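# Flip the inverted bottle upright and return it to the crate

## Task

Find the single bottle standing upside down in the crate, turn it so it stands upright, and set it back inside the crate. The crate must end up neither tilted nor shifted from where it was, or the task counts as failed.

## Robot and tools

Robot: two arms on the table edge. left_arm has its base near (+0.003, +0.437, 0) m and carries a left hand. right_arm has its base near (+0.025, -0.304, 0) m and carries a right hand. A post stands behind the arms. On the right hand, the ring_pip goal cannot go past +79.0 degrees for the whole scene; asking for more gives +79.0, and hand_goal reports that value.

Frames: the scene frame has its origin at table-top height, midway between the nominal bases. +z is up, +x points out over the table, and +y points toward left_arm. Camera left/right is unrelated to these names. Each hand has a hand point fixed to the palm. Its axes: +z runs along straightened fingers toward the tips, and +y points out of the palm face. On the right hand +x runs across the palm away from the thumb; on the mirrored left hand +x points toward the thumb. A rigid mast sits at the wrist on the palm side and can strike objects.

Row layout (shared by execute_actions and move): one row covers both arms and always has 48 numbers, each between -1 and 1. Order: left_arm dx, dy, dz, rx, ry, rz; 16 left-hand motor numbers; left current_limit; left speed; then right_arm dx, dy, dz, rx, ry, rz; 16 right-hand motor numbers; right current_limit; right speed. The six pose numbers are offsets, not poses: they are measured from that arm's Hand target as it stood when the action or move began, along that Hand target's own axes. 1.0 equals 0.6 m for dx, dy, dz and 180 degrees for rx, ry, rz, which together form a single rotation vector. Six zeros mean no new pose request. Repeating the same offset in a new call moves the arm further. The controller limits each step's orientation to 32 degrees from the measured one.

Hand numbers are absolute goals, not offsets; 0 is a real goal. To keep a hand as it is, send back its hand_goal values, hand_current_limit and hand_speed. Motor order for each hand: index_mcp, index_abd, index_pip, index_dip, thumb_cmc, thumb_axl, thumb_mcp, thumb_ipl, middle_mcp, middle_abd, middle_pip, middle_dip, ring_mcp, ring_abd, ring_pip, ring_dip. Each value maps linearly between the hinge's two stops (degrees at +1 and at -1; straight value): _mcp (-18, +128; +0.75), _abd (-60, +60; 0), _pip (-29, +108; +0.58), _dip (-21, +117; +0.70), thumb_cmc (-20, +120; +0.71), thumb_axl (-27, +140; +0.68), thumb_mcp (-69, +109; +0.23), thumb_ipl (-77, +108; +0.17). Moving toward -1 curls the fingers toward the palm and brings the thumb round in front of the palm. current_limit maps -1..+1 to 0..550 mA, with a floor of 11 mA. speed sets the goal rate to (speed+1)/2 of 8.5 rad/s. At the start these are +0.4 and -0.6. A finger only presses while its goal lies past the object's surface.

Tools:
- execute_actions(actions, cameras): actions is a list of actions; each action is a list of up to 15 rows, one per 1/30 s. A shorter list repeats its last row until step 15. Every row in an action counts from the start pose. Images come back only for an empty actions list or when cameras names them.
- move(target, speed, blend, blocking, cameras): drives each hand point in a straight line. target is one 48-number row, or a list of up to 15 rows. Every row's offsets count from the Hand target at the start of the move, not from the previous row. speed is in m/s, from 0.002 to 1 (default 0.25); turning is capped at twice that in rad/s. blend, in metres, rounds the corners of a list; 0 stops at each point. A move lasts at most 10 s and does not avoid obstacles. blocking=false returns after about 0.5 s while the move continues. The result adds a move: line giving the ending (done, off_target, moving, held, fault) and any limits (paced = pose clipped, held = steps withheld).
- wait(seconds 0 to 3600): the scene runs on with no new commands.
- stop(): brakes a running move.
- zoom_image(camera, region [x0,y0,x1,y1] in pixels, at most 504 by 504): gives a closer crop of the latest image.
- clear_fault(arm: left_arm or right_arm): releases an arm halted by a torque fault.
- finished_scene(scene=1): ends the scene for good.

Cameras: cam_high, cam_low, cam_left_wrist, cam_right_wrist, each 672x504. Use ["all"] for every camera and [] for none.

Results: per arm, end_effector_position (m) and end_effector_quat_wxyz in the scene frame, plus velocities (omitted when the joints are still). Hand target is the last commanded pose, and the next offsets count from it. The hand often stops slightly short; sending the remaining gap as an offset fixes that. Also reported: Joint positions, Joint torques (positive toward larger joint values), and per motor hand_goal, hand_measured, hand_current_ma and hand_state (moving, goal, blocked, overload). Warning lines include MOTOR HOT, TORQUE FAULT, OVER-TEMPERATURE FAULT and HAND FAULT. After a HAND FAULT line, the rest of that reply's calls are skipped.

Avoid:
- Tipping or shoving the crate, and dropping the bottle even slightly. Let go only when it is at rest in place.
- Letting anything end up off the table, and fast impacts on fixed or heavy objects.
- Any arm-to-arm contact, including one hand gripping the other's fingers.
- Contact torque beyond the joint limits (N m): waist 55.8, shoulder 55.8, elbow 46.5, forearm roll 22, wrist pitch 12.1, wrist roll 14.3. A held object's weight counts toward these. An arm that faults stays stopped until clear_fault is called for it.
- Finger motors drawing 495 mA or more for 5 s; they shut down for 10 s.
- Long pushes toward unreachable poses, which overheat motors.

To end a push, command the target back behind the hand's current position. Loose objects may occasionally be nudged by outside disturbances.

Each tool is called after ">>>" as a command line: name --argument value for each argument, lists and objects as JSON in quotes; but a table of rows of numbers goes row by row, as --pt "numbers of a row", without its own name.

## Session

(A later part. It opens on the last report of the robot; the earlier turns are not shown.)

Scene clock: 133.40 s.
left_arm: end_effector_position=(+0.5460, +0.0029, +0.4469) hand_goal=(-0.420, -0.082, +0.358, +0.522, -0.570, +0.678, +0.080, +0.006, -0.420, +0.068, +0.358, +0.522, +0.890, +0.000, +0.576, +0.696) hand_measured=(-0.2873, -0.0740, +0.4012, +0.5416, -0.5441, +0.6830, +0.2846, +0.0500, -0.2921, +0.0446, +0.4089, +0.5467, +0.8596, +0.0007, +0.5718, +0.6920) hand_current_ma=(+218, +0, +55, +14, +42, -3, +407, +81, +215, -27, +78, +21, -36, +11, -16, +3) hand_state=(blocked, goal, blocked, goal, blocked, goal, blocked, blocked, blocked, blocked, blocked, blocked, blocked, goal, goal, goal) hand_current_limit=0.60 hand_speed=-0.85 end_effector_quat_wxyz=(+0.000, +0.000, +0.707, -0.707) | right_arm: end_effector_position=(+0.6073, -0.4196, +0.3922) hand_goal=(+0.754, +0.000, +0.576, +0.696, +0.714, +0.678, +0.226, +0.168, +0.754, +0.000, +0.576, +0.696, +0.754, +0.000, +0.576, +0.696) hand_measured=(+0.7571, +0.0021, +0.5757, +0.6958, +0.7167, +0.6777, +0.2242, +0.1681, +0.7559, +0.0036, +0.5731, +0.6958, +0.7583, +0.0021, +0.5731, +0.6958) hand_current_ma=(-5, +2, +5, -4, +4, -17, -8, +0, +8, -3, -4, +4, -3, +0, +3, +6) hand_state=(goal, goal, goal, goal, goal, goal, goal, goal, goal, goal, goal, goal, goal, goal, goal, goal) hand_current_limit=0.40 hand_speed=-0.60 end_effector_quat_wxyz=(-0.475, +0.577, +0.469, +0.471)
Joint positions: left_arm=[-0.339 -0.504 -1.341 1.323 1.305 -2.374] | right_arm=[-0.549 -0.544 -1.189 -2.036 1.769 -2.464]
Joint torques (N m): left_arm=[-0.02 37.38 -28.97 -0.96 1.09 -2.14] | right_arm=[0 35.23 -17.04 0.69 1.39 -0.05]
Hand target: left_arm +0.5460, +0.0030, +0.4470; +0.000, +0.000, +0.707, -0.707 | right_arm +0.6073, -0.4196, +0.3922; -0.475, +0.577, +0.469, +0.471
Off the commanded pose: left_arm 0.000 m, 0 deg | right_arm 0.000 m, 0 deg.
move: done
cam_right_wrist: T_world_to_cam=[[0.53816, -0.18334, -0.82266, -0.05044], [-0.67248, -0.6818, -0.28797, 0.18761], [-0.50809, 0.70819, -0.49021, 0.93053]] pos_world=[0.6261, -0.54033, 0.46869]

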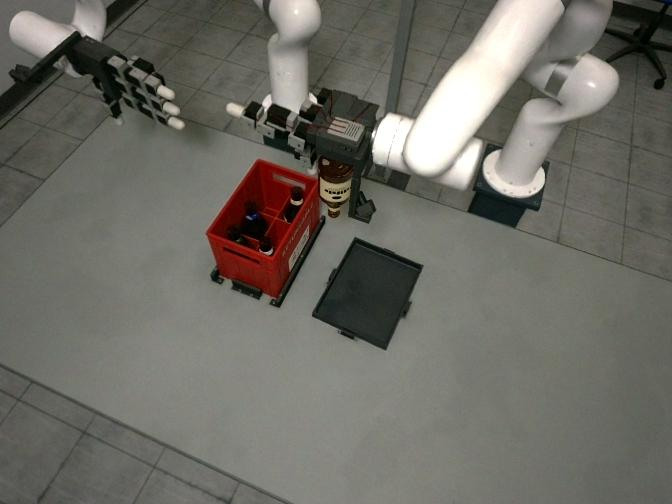

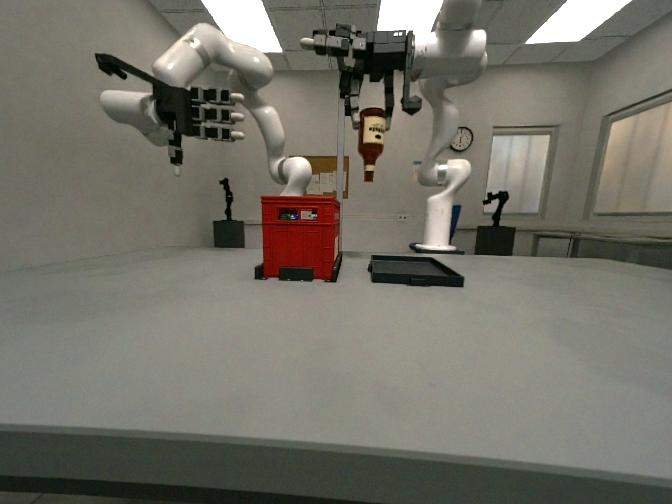

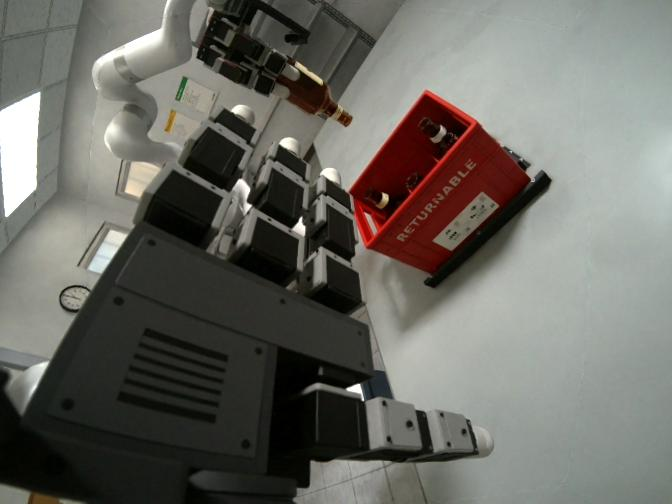

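>>> move --target '[0,0,0,0,0,0, -0.42,-0.083,0.358,0.522,-0.571,0.677,0.08,0.005,-0.42,0.067,0.358,0.522,0.89,0,0.576,0.696,0.6,-0.85, 0,0,0,0.05,-0.053,0.963, 0.754,0,0.576,0.696,-0.571,0.677,0.337,0.168,0.754,0,0.576,0.696,0.754,0,0.576,0.696,0.4,-0.6]' --speed 0.35 --cameras '["cam_high","cam_low","cam_right_wrist"]'

Scene clock: 144.87 s.
left_arm: end_effector_position=(+0.5460, +0.0030, +0.4470) hand_goal=(-0.420, -0.082, +0.358, +0.522, -0.570, +0.678, +0.080, +0.006, -0.420, +0.068, +0.358, +0.522, +0.890, +0.000, +0.576, +0.696) hand_measured=(-0.2861, -0.0740, +0.4012, +0.5416, -0.5454, +0.6830, +0.2846, +0.0509, -0.2921, +0.0446, +0.4076, +0.5467, +0.8584, -0.0008, +0.5718, +0.6920) hand_current_ma=(+225, -4, +54, +28, +40, +7, +414, +71, +203, -35, +81, +21, -29, -12, -4, +13) hand_state=(blocked, goal, blocked, goal, blocked, goal, blocked, blocked, blocked, blocked, blocked, blocked, blocked, goal, goal, goal) hand_current_limit=0.60 hand_speed=-0.85 end_effector_quat_wxyz=(+0.000, +0.000, +0.707, -0.707) | right_arm: end_effector_position=(+0.6073, -0.4196, +0.3922) hand_goal=(+0.754, +0.000, +0.576, +0.696, -0.570, +0.678, +0.338, +0.168, +0.754, +0.000, +0.576, +0.696, +0.754, +0.000, +0.576, +0.696) hand_measured=(+0.7462, -0.0023, +0.5744, +0.6932, -0.5831, +0.6777, +0.3351, +0.1672, +0.7474, -0.0037, +0.5718, +0.6971, +0.7474, -0.0037, +0.5731, +0.6958) hand_current_ma=(-24, -6, -5, -16, -45, -4, -13, +2, -12, -6, -7, +6, -20, +0, -2, +9) hand_state=(goal, goal, goal, goal, goal, goal, goal, goal, goal, goal, goal, goal, goal, goal, goal, goal) hand_current_limit=0.40 hand_speed=-0.60 end_effector_quat_wxyz=(+0.498, -0.500, +0.499, +0.503)
Joint positions: left_arm=[-0.339 -0.504 -1.342 1.323 1.305 -2.374] | right_arm=[-0.422 -1.049 -1.848 -1.909 1.903 0.746]
Joint torques (N m): left_arm=[-0.02 37.38 -20.61 -0.96 1.09 -0.01] | right_arm=[-0.02 48.66 -18.15 0.85 -4.75 0.11]
Hand target: left_arm +0.5460, +0.0030, +0.4470; +0.000, +0.000, +0.707, -0.707 | right_arm +0.6073, -0.4196, +0.3922; +0.498, -0.500, +0.499, +0.503
Off the commanded pose: left_arm 0.000 m, 0 deg | right_arm 0.000 m, 0 deg.
move: done
cam_right_wrist: T_world_to_cam=[[-0.63557, -0.04697, 0.77061, 0.09474], [0.56597, -0.70722, 0.42369, -0.85423], [0.52509, 0.70543, 0.47607, -0.0771]] pos_world=[0.58417, -0.54529, 0.32563]

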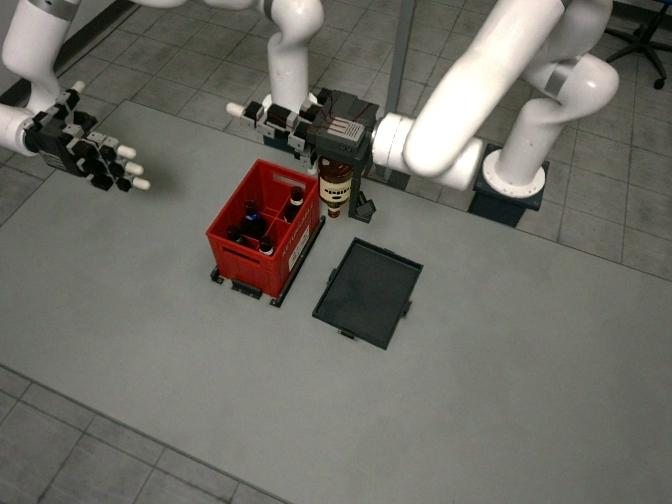

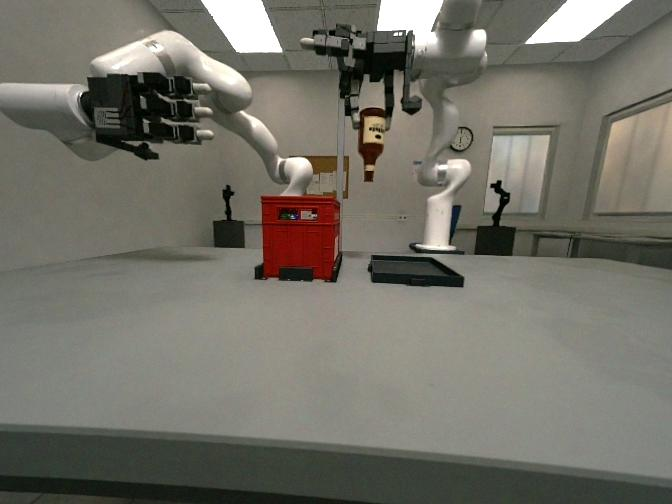

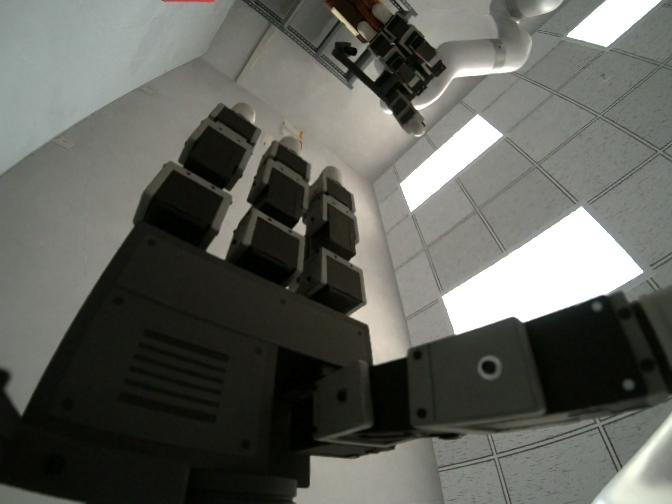

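>>> move --target '[0,0,0,0,0,0, -0.42,-0.083,0.358,0.522,-0.571,0.677,0.08,0.005,-0.42,0.067,0.358,0.522,0.89,0,0.576,0.696,0.6,-0.85, 0.092,-0.0378,0.847,0,0,0, 0.754,0,0.576,0.696,-0.571,0.677,0.337,0.168,0.754,0,0.576,0.696,0.754,0,0.576,0.696,0.4,-0.6]' --speed 0.15 --cameras '["cam_high","cam_low","cam_right_wrist"]'

>>> zoom_image --camera "cam_low" --region '[280, 20, 480, 220]'

>>> zoom_image --camera "cam_high" --region '[200, 80, 400, 280]'

Scene clock: 149.97 s.
left_arm: end_effector_position=(+0.5460, +0.0030, +0.4470) hand_goal=(-0.420, -0.082, +0.358, +0.522, -0.570, +0.678, +0.080, +0.006, -0.420, +0.068, +0.358, +0.522, +0.890, +0.000, +0.576, +0.696) hand_measured=(-0.2873, -0.0740, +0.4025, +0.5416, -0.5454, +0.6830, +0.2846, +0.0509, -0.2921, +0.0446, +0.4076, +0.5467, +0.8596, -0.0008, +0.5718, +0.6932) hand_current_ma=(+215, +2, +58, +36, +31, +14, +412, +69, +207, -25, +73, +22, -48, -4, -18, -4) hand_state=(blocked, goal, blocked, goal, blocked, goal, blocked, blocked, blocked, blocked, blocked, blocked, blocked, goal, goal, goal) hand_current_limit=0.60 hand_speed=-0.85 end_effector_quat_wxyz=(+0.000, +0.000, +0.707, -0.707) | right_arm: end_effector_position=(+0.6268, +0.0888, +0.3383) hand_goal=(+0.754, +0.000, +0.576, +0.696, -0.570, +0.678, +0.338, +0.168, +0.754, +0.000, +0.576, +0.696, +0.754, +0.000, +0.576, +0.696) hand_measured=(+0.7486, -0.0037, +0.5744, +0.6932, -0.5831, +0.6777, +0.3341, +0.1681, +0.7486, -0.0037, +0.5731, +0.6958, +0.7486, -0.0037, +0.5731, +0.6958) hand_current_ma=(-22, -5, -1, -10, -36, -13, -10, -4, -14, -9, -9, +2, -18, +0, +3, +7) hand_state=(goal, goal, goal, goal, goal, goal, goal, goal, goal, goal, goal, goal, goal, goal, goal, goal) hand_current_limit=0.40 hand_speed=-0.60 end_effector_quat_wxyz=(+0.498, -0.500, +0.499, +0.503)
Joint positions: left_arm=[-0.339 -0.504 -1.342 1.323 1.305 -2.374] | right_arm=[0.289 -1.029 -1.673 -1.375 1.429 0.634]
Joint torques (N m): left_arm=[-0.02 37.38 -20.61 -0.96 1.09 -0.01] | right_arm=[-0.1 48.15 -18 1.08 -5.01 0.11]
Hand target: left_arm +0.5460, +0.0030, +0.4470; +0.000, +0.000, +0.707, -0.707 | right_arm +0.6268, +0.0889, +0.3382; +0.498, -0.500, +0.499, +0.503
Off the commanded pose: left_arm 0.000 m, 0 deg | right_arm 0.000 m, 0 deg.
move: done
cam_right_wrist: T_world_to_cam=[[-0.63542, -0.04697, 0.77074, 0.17242], [0.56605, -0.70722, 0.42357, -0.4829], [0.52519, 0.70543, 0.47597, -0.42035]] pos_world=[0.60367, -0.03689, 0.27173]

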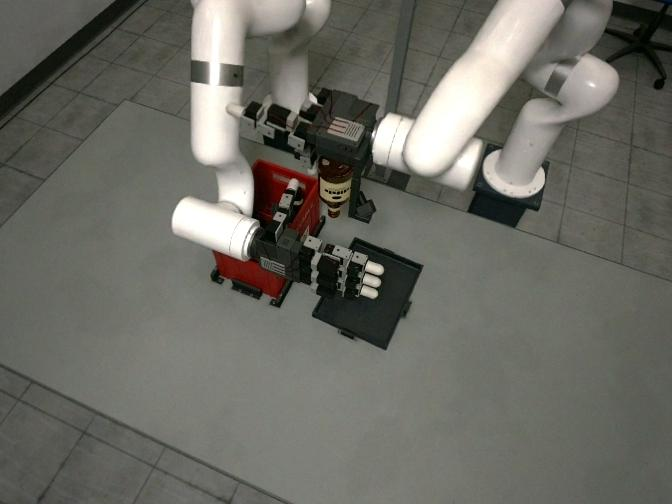

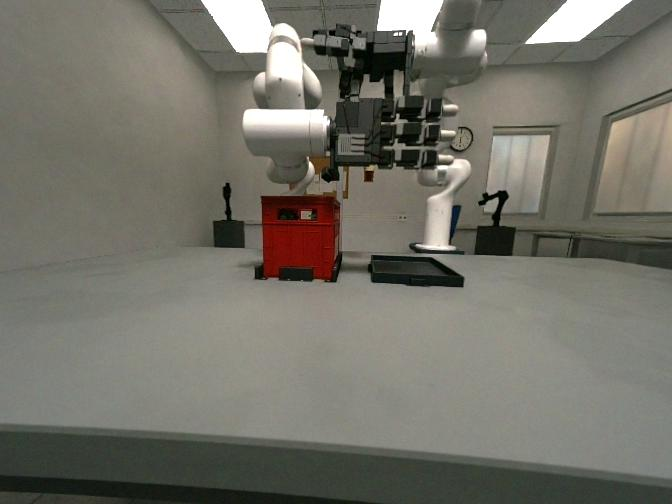

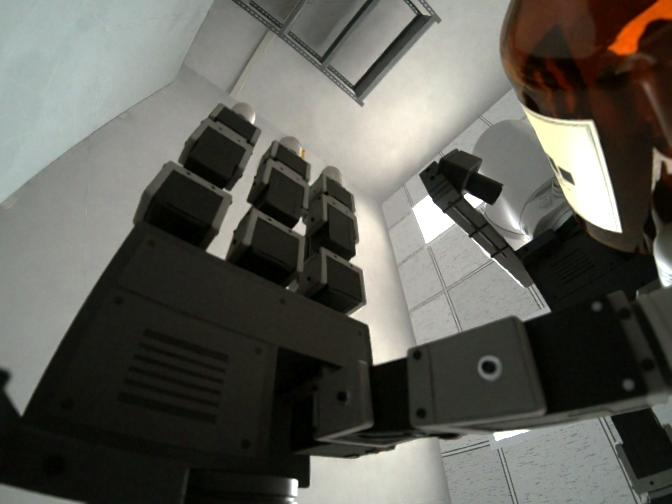

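Scaled by 2.520 from the camera's image (finer frame: 960x720).

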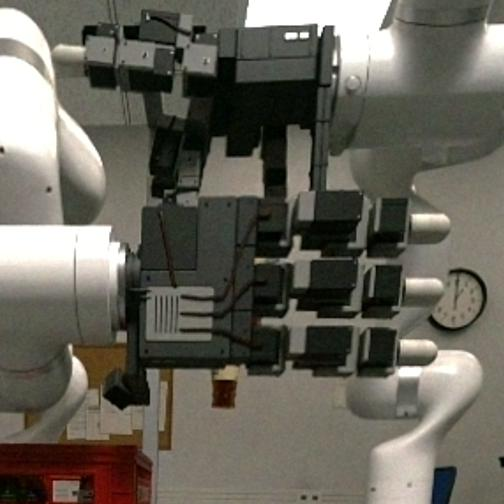

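Scaled by 2.520 from the camera's image (finer frame: 960x720).

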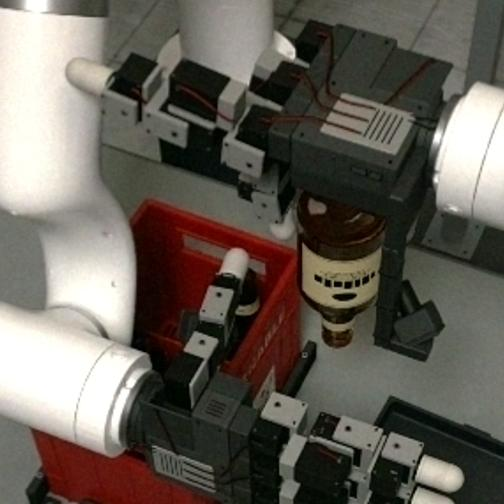

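>>> move --target '[0,0,0,0,0,0, -0.42,-0.083,0.358,0.522,-0.571,0.677,0.08,0.005,-0.42,0.067,0.358,0.522,0.89,0,0.576,0.696,0.6,-0.85, 0.0137,0.12,0.001,0,0,0, 0.754,0,0.576,0.696,-0.571,0.677,0.337,0.168,0.754,0,0.576,0.696,0.754,0,0.576,0.696,0.4,-0.6]' --speed 0.08 --cameras '["cam_high","cam_low","cam_right_wrist"]'

>>> zoom_image --camera "cam_low" --region '[280, 20, 480, 220]'

>>> zoom_image --camera "cam_high" --region '[230, 80, 400, 250]'

Scene clock: 153.57 s.
left_arm: end_effector_position=(+0.5460, +0.0030, +0.4470) hand_goal=(-0.420, -0.082, +0.358, +0.522, -0.570, +0.678, +0.080, +0.006, -0.420, +0.068, +0.358, +0.522, +0.890, +0.000, +0.576, +0.696) hand_measured=(-0.2873, -0.0726, +0.4025, +0.5404, -0.5454, +0.6830, +0.2846, +0.0500, -0.2933, +0.0461, +0.4076, +0.5467, +0.8584, -0.0008, +0.5718, +0.6920) hand_current_ma=(+222, +6, +64, +41, +33, +17, +416, +83, +223, -20, +85, +15, -38, -20, -15, +8) hand_state=(blocked, goal, blocked, goal, blocked, goal, blocked, blocked, blocked, blocked, blocked, blocked, blocked, goal, goal, goal) hand_current_limit=0.60 hand_speed=-0.85 end_effector_quat_wxyz=(+0.000, +0.000, +0.707, -0.707) | right_arm: end_effector_position=(+0.5548, +0.0891, +0.3303) hand_goal=(+0.754, +0.000, +0.576, +0.696, -0.570, +0.678, +0.338, +0.168, +0.754, +0.000, +0.576, +0.696, +0.754, +0.000, +0.576, +0.696) hand_measured=(+0.7474, -0.0023, +0.5744, +0.6932, -0.5843, +0.6777, +0.3351, +0.1681, +0.7486, -0.0037, +0.5718, +0.6958, +0.7486, -0.0037, +0.5744, +0.6958) hand_current_ma=(-24, -10, -2, -16, -40, -8, -12, +1, -11, -10, -17, +8, -16, +0, +1, +7) hand_state=(goal, goal, goal, goal, goal, goal, goal, goal, goal, goal, goal, goal, goal, goal, goal, goal) hand_current_limit=0.40 hand_speed=-0.60 end_effector_quat_wxyz=(+0.498, -0.500, +0.499, +0.503)
Joint positions: left_arm=[-0.339 -0.504 -1.342 1.323 1.305 -2.374] | right_arm=[0.317 -0.894 -1.396 -1.332 1.445 0.49]
Joint torques (N m): left_arm=[-0.02 37.38 -20.61 -0.96 1.09 -0.01] | right_arm=[-0.09 43.94 -16.5 0.88 7.85 0.11]
Hand target: left_arm +0.5460, +0.0030, +0.4470; +0.000, +0.000, +0.707, -0.707 | right_arm +0.5548, +0.0891, +0.3303; +0.498, -0.500, +0.499, +0.503
Off the commanded pose: left_arm 0.000 m, 0 deg | right_arm 0.000 m, 0 deg.
move: done
cam_right_wrist: T_world_to_cam=[[-0.63542, -0.04697, 0.77074, 0.13284], [0.56605, -0.70722, 0.42357, -0.43861], [0.52519, 0.70543, 0.47597, -0.37887]] pos_world=[0.53167, -0.03669, 0.26373]

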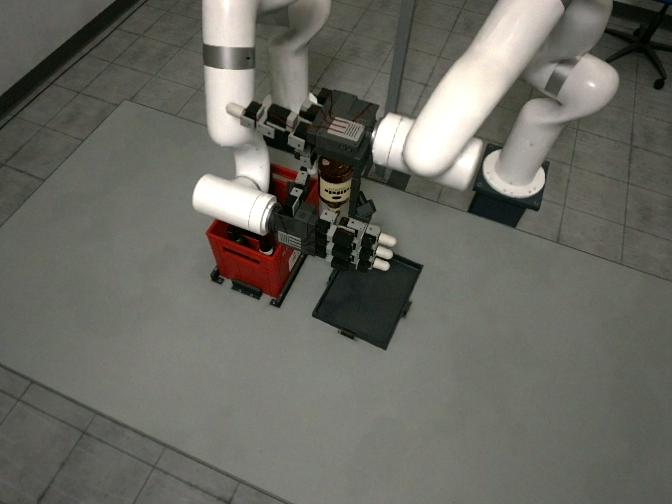

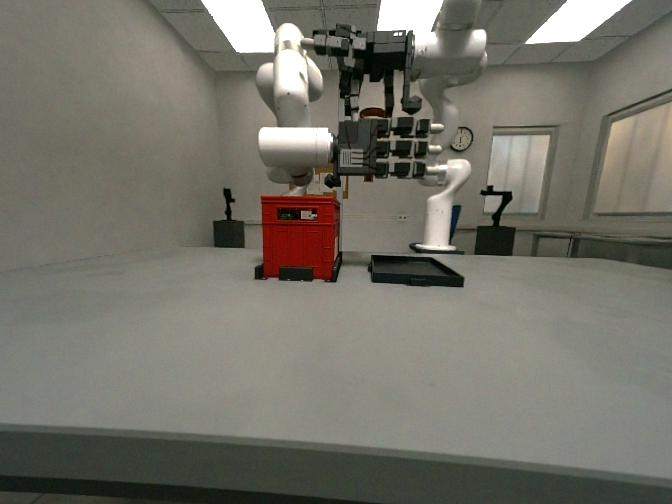

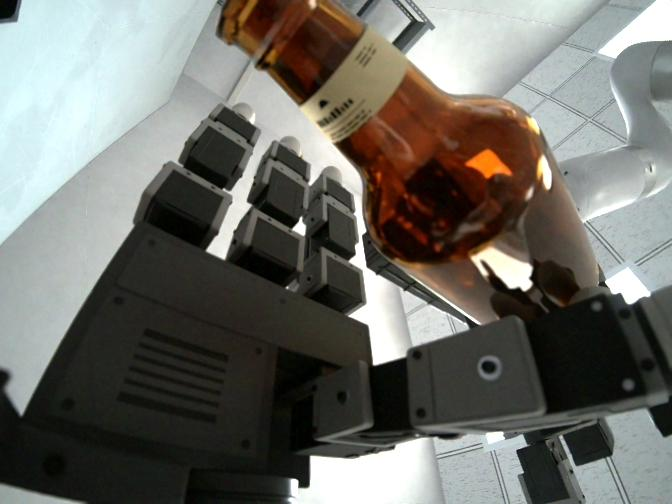

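Scaled by 2.520 from the camera's image (finer frame: 960x720).

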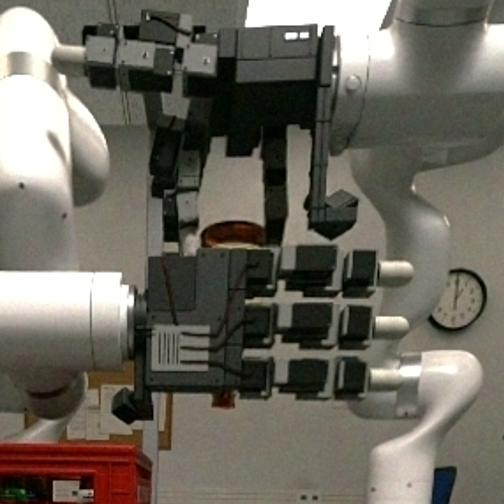

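Scaled by 2.965 from the camera's image (finer frame: 960x720).

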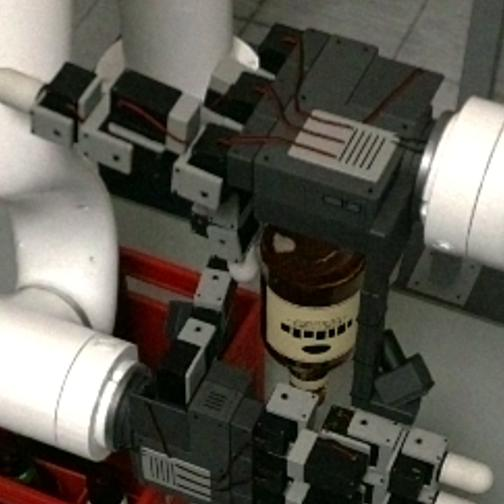

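>>> move --target '[0,0,0,0,0,0, -0.42,-0.083,0.358,0.522,-0.571,0.677,0.08,0.005,-0.42,0.067,0.358,0.522,0.89,0,0.576,0.696,0.6,-0.85, 0,0.0413,0,0,0,0, 0.754,0,0.576,0.696,-0.571,0.677,0.337,0.168,0.754,0,0.576,0.696,0.754,0,0.576,0.696,0.4,-0.6]' --speed 0.05 --cameras '["cam_high","cam_right_wrist"]'

>>> zoom_image --camera "cam_high" --region '[230, 80, 400, 250]'

Scene clock: 155.57 s.
left_arm: end_effector_position=(+0.5460, +0.0030, +0.4470) hand_goal=(-0.420, -0.082, +0.358, +0.522, -0.570, +0.678, +0.080, +0.006, -0.420, +0.068, +0.358, +0.522, +0.890, +0.000, +0.576, +0.696) hand_measured=(-0.2861, -0.0726, +0.4012, +0.5416, -0.5454, +0.6830, +0.2856, +0.0509, -0.2933, +0.0446, +0.4089, +0.5467, +0.8596, +0.0007, +0.5718, +0.6920) hand_current_ma=(+215, +12, +47, +45, +44, +16, +409, +76, +207, -34, +76, +25, -38, -9, -15, +3) hand_state=(blocked, goal, blocked, goal, blocked, goal, blocked, blocked, blocked, blocked, blocked, blocked, blocked, goal, goal, goal) hand_current_limit=0.60 hand_speed=-0.85 end_effector_quat_wxyz=(+0.000, +0.000, +0.707, -0.707) | right_arm: end_effector_position=(+0.5300, +0.0889, +0.3304) hand_goal=(+0.754, +0.000, +0.576, +0.696, -0.570, +0.678, +0.338, +0.168, +0.754, +0.000, +0.576, +0.696, +0.754, +0.000, +0.576, +0.696) hand_measured=(+0.7498, -0.0037, +0.5744, +0.6932, -0.5831, +0.6777, +0.3351, +0.1681, +0.7511, -0.0037, +0.5731, +0.6958, +0.7498, -0.0037, +0.5744, +0.6958) hand_current_ma=(-14, -9, +1, -9, -35, -12, -10, -4, -4, -8, -5, +0, -16, -4, +8, +7) hand_state=(goal, goal, goal, goal, goal, goal, goal, goal, goal, goal, goal, goal, goal, goal, goal, goal) hand_current_limit=0.40 hand_speed=-0.60 end_effector_quat_wxyz=(+0.498, -0.500, +0.499, +0.503)
Joint positions: left_arm=[-0.339 -0.504 -1.342 1.323 1.305 -2.374] | right_arm=[0.328 -0.849 -1.31 -1.318 1.45 0.449]
Joint torques (N m): left_arm=[-0.02 37.38 -20.61 -0.96 1.09 -0.01] | right_arm=[-0.09 42.44 -16.02 0.81 7.59 0.11]
Hand target: left_arm +0.5460, +0.0030, +0.4470; +0.000, +0.000, +0.707, -0.707 | right_arm +0.5300, +0.0889, +0.3304; +0.498, -0.500, +0.499, +0.503
Off the commanded pose: left_arm 0.000 m, 0 deg | right_arm 0.000 m, 0 deg.
move: done
cam_right_wrist: T_world_to_cam=[[-0.63542, -0.04697, 0.77074, 0.117], [0.56605, -0.70722, 0.42357, -0.42469], [0.52519, 0.70543, 0.47597, -0.36582]] pos_world=[0.50687, -0.03679, 0.26383]

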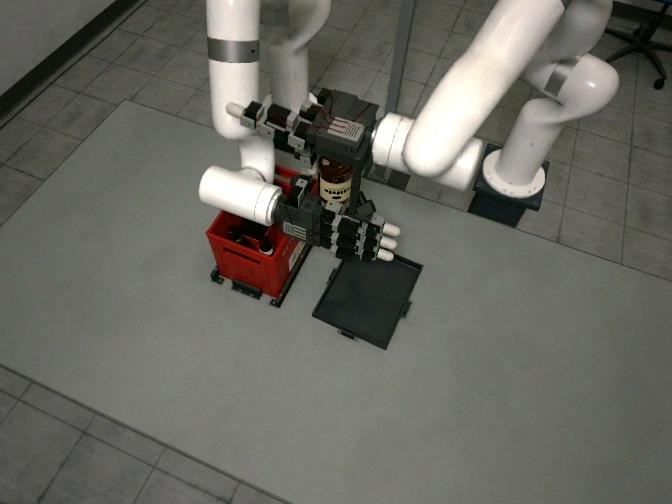

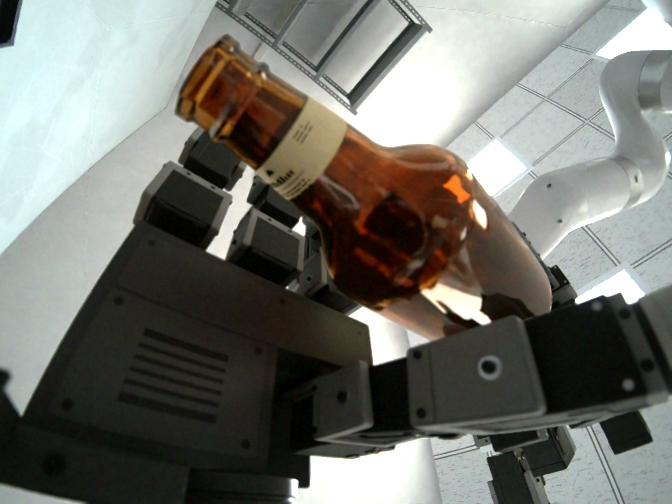

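Scaled by 2.965 from the camera's image (finer frame: 960x720).

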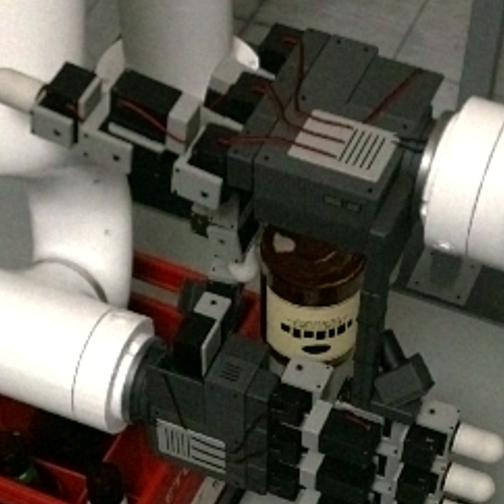

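>>> move --pt "0 0 0 0 0 0 -0.42 -0.083 0.358 0.522 -0.571 0.677 0.08 0.005 -0.42 0.067 0.358 0.522 0.89 0 0.576 0.696 0.6 -0.85 0 0.0083 0 0 0 0 0.754 0 0.576 0.696 -0.571 0.677 0.337 0.168 0.754 0 0.576 0.696 0.754 0 0.576 0.696 0.4 -0.6" --pt "0 0 0 0 0 0 -0.42 -0.083 0.358 0.522 -0.571 0.677 0.08 0.005 -0.42 0.067 0.358 0.522 0.89 0 0.576 0.696 0.6 -0.85 0 0.0083 0 0 0 0 0.25 0 -0.25 0.4 -0.571 0.677 0.225 0.0 0.25 0 -0.25 0.4 0.89 0 0.576 0.696 0.0 -0.7" --speed 0.04 --cameras '["cam_high","cam_right_wrist"]'

>>> zoom_image --camera "cam_high" --region '[230, 80, 400, 250]'

Scene clock: 159.57 s.
left_arm: end_effector_position=(+0.5460, +0.0030, +0.4470) hand_goal=(-0.420, -0.082, +0.358, +0.522, -0.570, +0.678, +0.080, +0.006, -0.420, +0.068, +0.358, +0.522, +0.890, +0.000, +0.576, +0.696) hand_measured=(-0.2861, -0.0740, +0.4025, +0.5416, -0.5454, +0.6841, +0.2846, +0.0509, -0.2933, +0.0446, +0.4089, +0.5480, +0.8584, +0.0007, +0.5731, +0.6920) hand_current_ma=(+217, +14, +55, +33, +45, +8, +411, +74, +204, -17, +66, +20, -46, +5, -12, +6) hand_state=(blocked, goal, blocked, goal, blocked, goal, blocked, blocked, blocked, blocked, blocked, blocked, blocked, goal, goal, goal) hand_current_limit=0.60 hand_speed=-0.85 end_effector_quat_wxyz=(+0.000, +0.000, +0.707, -0.707) | right_arm: end_effector_position=(+0.5250, +0.0889, +0.3305) hand_goal=(+0.250, +0.000, -0.250, +0.400, -0.570, +0.678, +0.226, +0.000, +0.250, +0.000, -0.250, +0.400, +0.890, +0.000, +0.576, +0.696) hand_measured=(+0.2482, -0.0023, -0.2481, +0.3989, -0.5843, +0.6767, +0.2262, +0.0023, +0.2482, -0.0037, -0.2507, +0.4002, +0.8909, -0.0037, +0.5770, +0.6958) hand_current_ma=(-10, -6, +3, -10, -38, -12, -9, +3, -1, -10, -4, +4, +1, -7, +4, +5) hand_state=(goal, goal, goal, goal, goal, goal, goal, goal, goal, goal, goal, goal, goal, goal, goal, goal) hand_current_limit=0.00 hand_speed=-0.70 end_effector_quat_wxyz=(+0.498, -0.500, +0.499, +0.503)
Joint positions: left_arm=[-0.339 -0.504 -1.342 1.323 1.305 -2.374] | right_arm=[0.33 -0.84 -1.293 -1.315 1.451 0.441]
Joint torques (N m): left_arm=[-0.02 37.38 -20.61 -0.96 1.09 -0.01] | right_arm=[-0.09 42.05 -15.83 0.8 1.48 0.19]
Hand target: left_arm +0.5460, +0.0030, +0.4470; +0.000, +0.000, +0.707, -0.707 | right_arm +0.5250, +0.0889, +0.3305; +0.498, -0.500, +0.499, +0.503
Off the commanded pose: left_arm 0.000 m, 0 deg | right_arm 0.000 m, 0 deg.
move: done
cam_right_wrist: T_world_to_cam=[[-0.63537, -0.04702, 0.77077, 0.11371], [0.5661, -0.70722, 0.42352, -0.42191], [0.52519, 0.70543, 0.47597, -0.36324]] pos_world=[0.50187, -0.03679, 0.26393]

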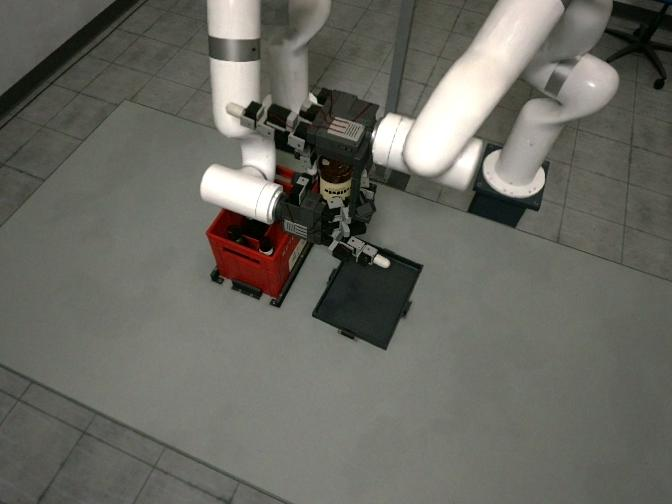

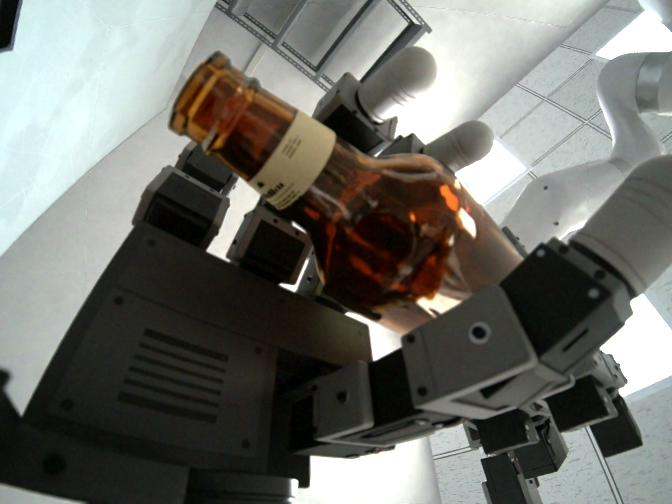

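Scaled by 2.965 from the camera's image (finer frame: 960x720).

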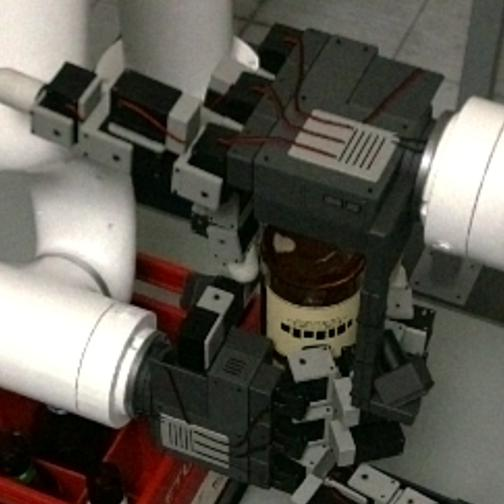

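>>> move --target '[0,0,0,0,0,0, -0.42,-0.083,0.358,0.522,-0.571,0.677,0.08,0.005,-0.42,0.067,0.358,0.522,0.89,0,0.576,0.696,0.6,-0.85, 0,0,0,0,0,0, 0.1,0,-0.4,0.26,-0.571,0.677,0.09,-0.1,0.1,0,-0.4,0.26,0.89,0,0.576,0.696,0.0,-0.8]' --speed 0.04 --cameras '["cam_high","cam_right_wrist"]'

>>> zoom_image --camera "cam_high" --region '[230, 80, 400, 250]'

Scene clock: 160.73 s.
left_arm: end_effector_position=(+0.5460, +0.0029, +0.4470) hand_goal=(-0.420, -0.082, +0.358, +0.522, -0.570, +0.678, +0.080, +0.006, -0.420, +0.068, +0.358, +0.522, +0.890, +0.000, +0.576, +0.696) hand_measured=(-0.2873, -0.0960, +0.4256, +0.5531, -0.5517, +0.6830, +0.2628, +0.0509, -0.2921, +0.0197, +0.4333, +0.5505, +0.8596, +0.0007, +0.5718, +0.6932) hand_current_ma=(+212, -17, +101, +48, +35, +10, +362, +79, +203, -43, +112, +29, -27, -11, -20, +4) hand_state=(blocked, goal, blocked, blocked, goal, goal, blocked, blocked, blocked, blocked, blocked, blocked, blocked, goal, goal, goal) hand_current_limit=0.60 hand_speed=-0.85 end_effector_quat_wxyz=(+0.000, +0.000, +0.707, -0.707) | right_arm: end_effector_position=(+0.5250, +0.0889, +0.3305) hand_goal=(+0.100, +0.000, -0.400, +0.260, -0.570, +0.678, +0.090, -0.100, +0.100, +0.000, -0.400, +0.260, +0.890, +0.000, +0.576, +0.696) hand_measured=(+0.1650, -0.0081, -0.3533, +0.2792, -0.5856, +0.6767, +0.0916, -0.0977, +0.1348, -0.0140, -0.3674, +0.2741, +0.8922, -0.0037, +0.5744, +0.6958) hand_current_ma=(+138, -14, +97, +34, -35, -13, +3, +11, +76, -25, +73, +33, -2, -3, +7, +0) hand_state=(blocked, goal, blocked, goal, goal, goal, goal, goal, blocked, goal, blocked, goal, goal, goal, goal, goal) hand_current_limit=0.00 hand_speed=-0.80 end_effector_quat_wxyz=(+0.498, -0.500, +0.499, +0.503)
Joint positions: left_arm=[-0.339 -0.504 -1.342 1.323 1.305 -2.374] | right_arm=[0.33 -0.84 -1.293 -1.315 1.451 0.441]
Joint torques (N m): left_arm=[-0.02 37.39 -20.61 -0.96 1.09 -0.01] | right_arm=[-0.09 42.04 -15.83 0.8 1.47 0.19]
Hand target: left_arm +0.5460, +0.0030, +0.4470; +0.000, +0.000, +0.707, -0.707 | right_arm +0.5250, +0.0889, +0.3305; +0.498, -0.500, +0.499, +0.503
Off the commanded pose: left_arm 0.000 m, 0 deg | right_arm 0.000 m, 0 deg.
move: done
cam_right_wrist: T_world_to_cam=[[-0.63537, -0.04702, 0.77077, 0.11371], [0.5661, -0.70722, 0.42352, -0.42191], [0.52519, 0.70543, 0.47597, -0.36324]] pos_world=[0.50187, -0.03679, 0.26393]

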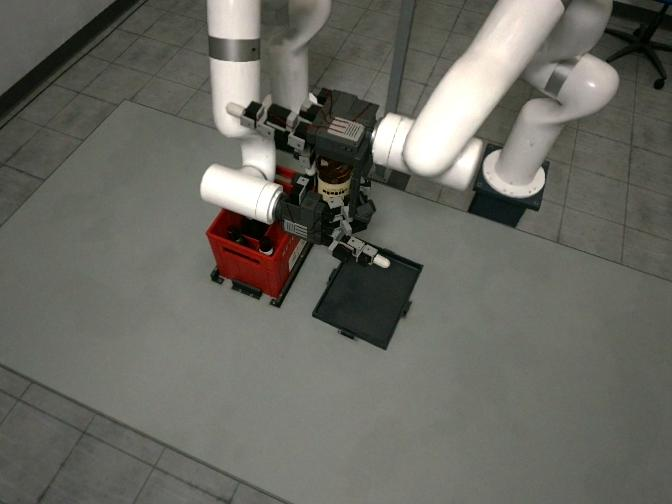

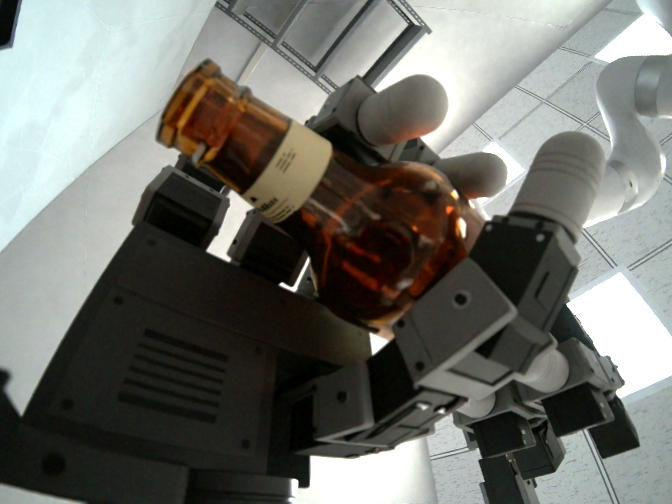

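Scaled by 2.965 from the camera's image (finer frame: 960x720).

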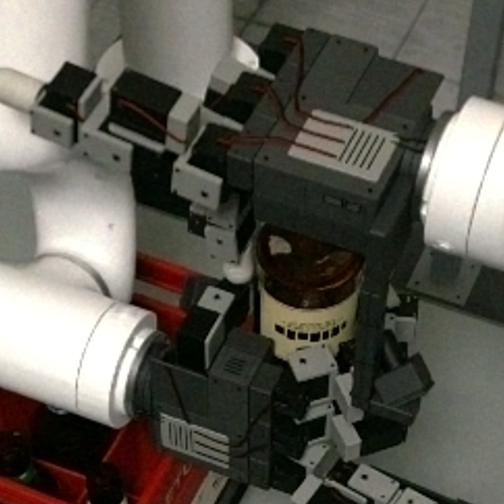

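>>> move --target '[0,0,0,0,0,0, -0.42,-0.083,0.358,0.522,-0.571,0.677,0.08,0.005,-0.42,0.067,0.358,0.522,0.89,0,0.576,0.696,0.6,-0.85, 0,0,0,0,0,0, 0.1,0,-0.4,0.26,-0.571,0.677,-0.06,-0.16,0.1,0,-0.4,0.26,0.89,0,0.576,0.696,0.0,-0.8]' --speed 0.04 --cameras '["cam_right_wrist"]'

Scene clock: 163.53 s.
left_arm: end_effector_position=(+0.5460, +0.0030, +0.4469) hand_goal=(-0.420, -0.082, +0.358, +0.522, -0.570, +0.678, +0.080, +0.006, -0.420, +0.068, +0.358, +0.522, +0.890, +0.000, +0.576, +0.696) hand_measured=(-0.2873, -0.0916, +0.4268, +0.5531, -0.5529, +0.6820, +0.2608, +0.0509, -0.2933, +0.0051, +0.4333, +0.5505, +0.8584, +0.0007, +0.5718, +0.6920) hand_current_ma=(+211, -7, +90, +50, +19, +8, +361, +74, +220, -76, +118, +38, -37, +8, -5, -3) hand_state=(blocked, goal, blocked, blocked, goal, goal, blocked, blocked, blocked, blocked, blocked, blocked, blocked, goal, goal, goal) hand_current_limit=0.60 hand_speed=-0.85 end_effector_quat_wxyz=(+0.000, +0.000, +0.707, -0.707) | right_arm: end_effector_position=(+0.5250, +0.0889, +0.3305) hand_goal=(+0.100, +0.000, -0.400, +0.260, -0.570, +0.678, -0.060, -0.160, +0.100, +0.000, -0.400, +0.260, +0.890, +0.000, +0.576, +0.696) hand_measured=(+0.1541, -0.0081, -0.3687, +0.2715, -0.5868, +0.6746, -0.0262, -0.1530, +0.1227, -0.0140, -0.3802, +0.2702, +0.8922, -0.0037, +0.5757, +0.6958) hand_current_ma=(+110, -12, +63, +11, -40, -17, +85, +15, +55, -22, +35, +26, -7, -3, +9, +3) hand_state=(blocked, goal, blocked, goal, goal, goal, blocked, goal, blocked, goal, goal, goal, goal, goal, goal, goal) hand_current_limit=0.00 hand_speed=-0.80 end_effector_quat_wxyz=(+0.498, -0.500, +0.499, +0.503)
Joint positions: left_arm=[-0.339 -0.504 -1.341 1.323 1.305 -2.374] | right_arm=[0.33 -0.84 -1.293 -1.315 1.451 0.441]
Joint torques (N m): left_arm=[-0.02 37.39 -20.61 -0.96 1.09 -0.01] | right_arm=[-0.09 42.04 -15.83 0.8 1.48 0.19]
Hand target: left_arm +0.5460, +0.0030, +0.4470; +0.000, +0.000, +0.707, -0.707 | right_arm +0.5250, +0.0889, +0.3305; +0.498, -0.500, +0.499, +0.503
Off the commanded pose: left_arm 0.000 m, 0 deg | right_arm 0.000 m, 0 deg.
move: done
cam_right_wrist: T_world_to_cam=[[-0.63537, -0.04702, 0.77077, 0.11371], [0.5661, -0.70722, 0.42352, -0.42191], [0.52519, 0.70543, 0.47597, -0.36324]] pos_world=[0.50187, -0.03679, 0.26393]

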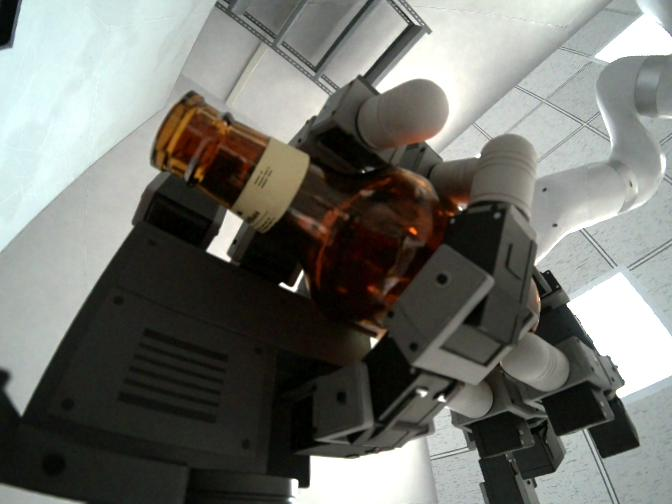

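>>> move --target '[0,0,0,0,0,0, -0.42,-0.083,0.358,0.522,-0.571,0.677,0.08,0.005,-0.42,0.067,0.358,0.522,0.89,0,0.576,0.696,0.6,-0.85, 0,0,0,0,0,0, -0.05,0,-0.52,0.16,-0.571,0.677,-0.2,-0.22,0.0,0,-0.48,0.2,0.89,0,0.576,0.696,0.2,-0.8]' --speed 0.04 --cameras '["cam_right_wrist","cam_high","cam_low"]'

>>> zoom_image --camera "cam_high" --region '[230, 80, 400, 250]'

Scene clock: 164.87 s.
left_arm: end_effector_position=(+0.5460, +0.0030, +0.4469) hand_goal=(-0.420, -0.082, +0.358, +0.522, -0.570, +0.678, +0.080, +0.006, -0.420, +0.068, +0.358, +0.522, +0.890, +0.000, +0.576, +0.696) hand_measured=(-0.2897, -0.0931, +0.4268, +0.5531, -0.5580, +0.6830, +0.2559, +0.0500, -0.2909, -0.0008, +0.4371, +0.5518, +0.8584, +0.0007, +0.5705, +0.6932) hand_current_ma=(+206, -18, +106, +39, +19, -4, +361, +83, +227, -71, +137, +24, -33, +5, -12, -14) hand_state=(blocked, goal, blocked, blocked, goal, goal, blocked, blocked, blocked, blocked, blocked, blocked, blocked, goal, goal, goal) hand_current_limit=0.60 hand_speed=-0.85 end_effector_quat_wxyz=(+0.000, +0.000, +0.707, -0.707) | right_arm: end_effector_position=(+0.5250, +0.0889, +0.3305) hand_goal=(-0.050, +0.000, -0.520, +0.160, -0.570, +0.678, -0.200, -0.220, +0.000, +0.000, -0.480, +0.200, +0.890, +0.000, +0.576, +0.696) hand_measured=(+0.1565, -0.0081, -0.3944, +0.2193, -0.5944, +0.6725, -0.0262, -0.1720, +0.0986, -0.0374, -0.4059, +0.2257, +0.8909, -0.0037, +0.5757, +0.6958) hand_current_ma=(+324, -6, +279, +122, -60, -24, +322, +138, +232, -52, +157, +58, -8, -6, +9, +5) hand_state=(blocked, goal, blocked, blocked, blocked, goal, blocked, blocked, blocked, blocked, blocked, blocked, goal, goal, goal, goal) hand_current_limit=0.20 hand_speed=-0.80 end_effector_quat_wxyz=(+0.498, -0.500, +0.499, +0.503)
Joint positions: left_arm=[-0.339 -0.504 -1.341 1.323 1.305 -2.374] | right_arm=[0.33 -0.84 -1.293 -1.315 1.451 0.441]
Joint torques (N m): left_arm=[-0.02 37.39 -20.61 -0.96 1.09 -0.01] | right_arm=[-0.09 42.04 -15.83 0.8 1.48 0.19]
Hand target: left_arm +0.5460, +0.0030, +0.4470; +0.000, +0.000, +0.707, -0.707 | right_arm +0.5250, +0.0889, +0.3305; +0.498, -0.500, +0.499, +0.503
Off the commanded pose: left_arm 0.000 m, 0 deg | right_arm 0.000 m, 0 deg.
move: done
cam_right_wrist: T_world_to_cam=[[-0.63537, -0.04702, 0.77077, 0.11371], [0.5661, -0.70722, 0.42352, -0.42191], [0.52519, 0.70543, 0.47597, -0.36324]] pos_world=[0.50187, -0.03679, 0.26393]
Images, in order (width x height): cam_high 672x504, cam_low 672x504, cam_right_wrist 672x504.

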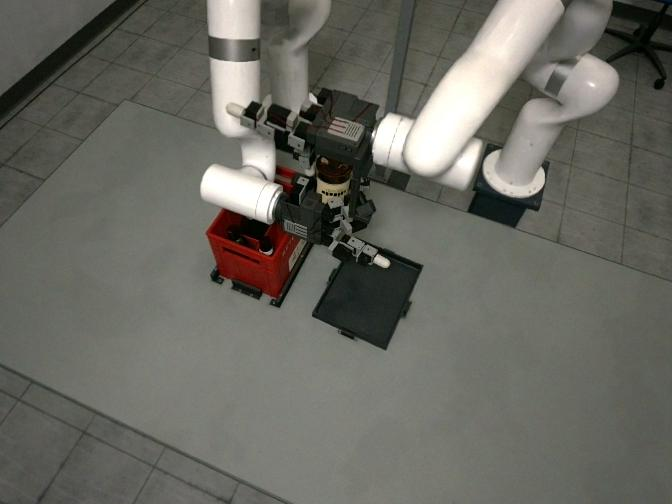

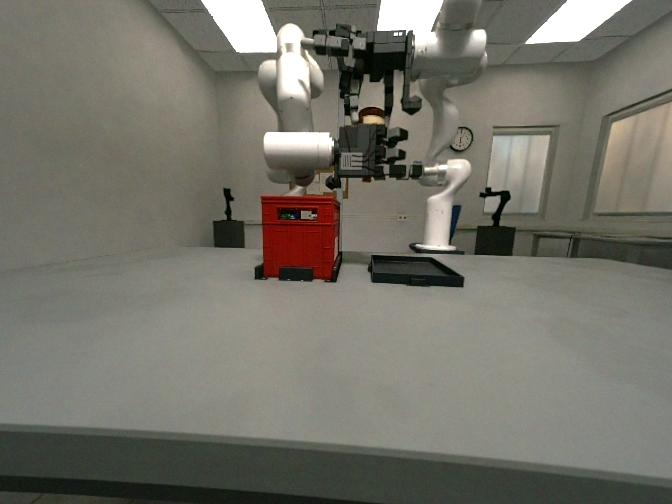

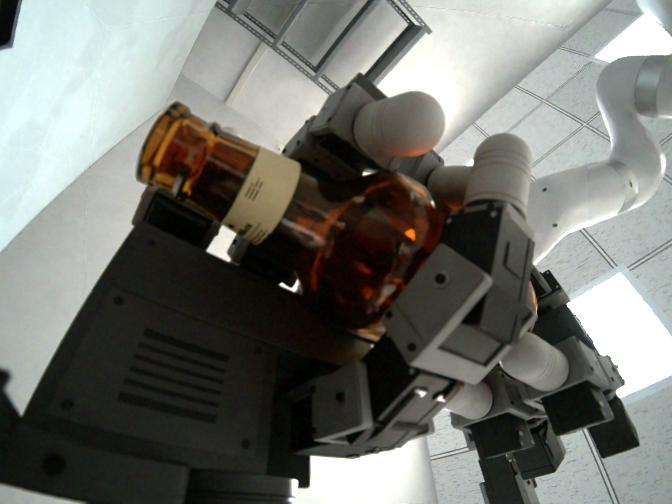

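Scaled by 2.965 from the camera's image (finer frame: 960x720).

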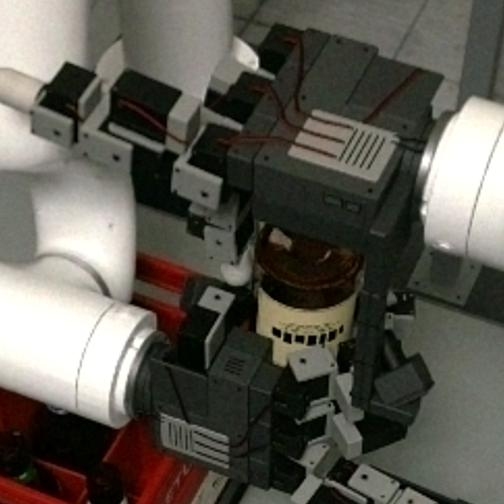

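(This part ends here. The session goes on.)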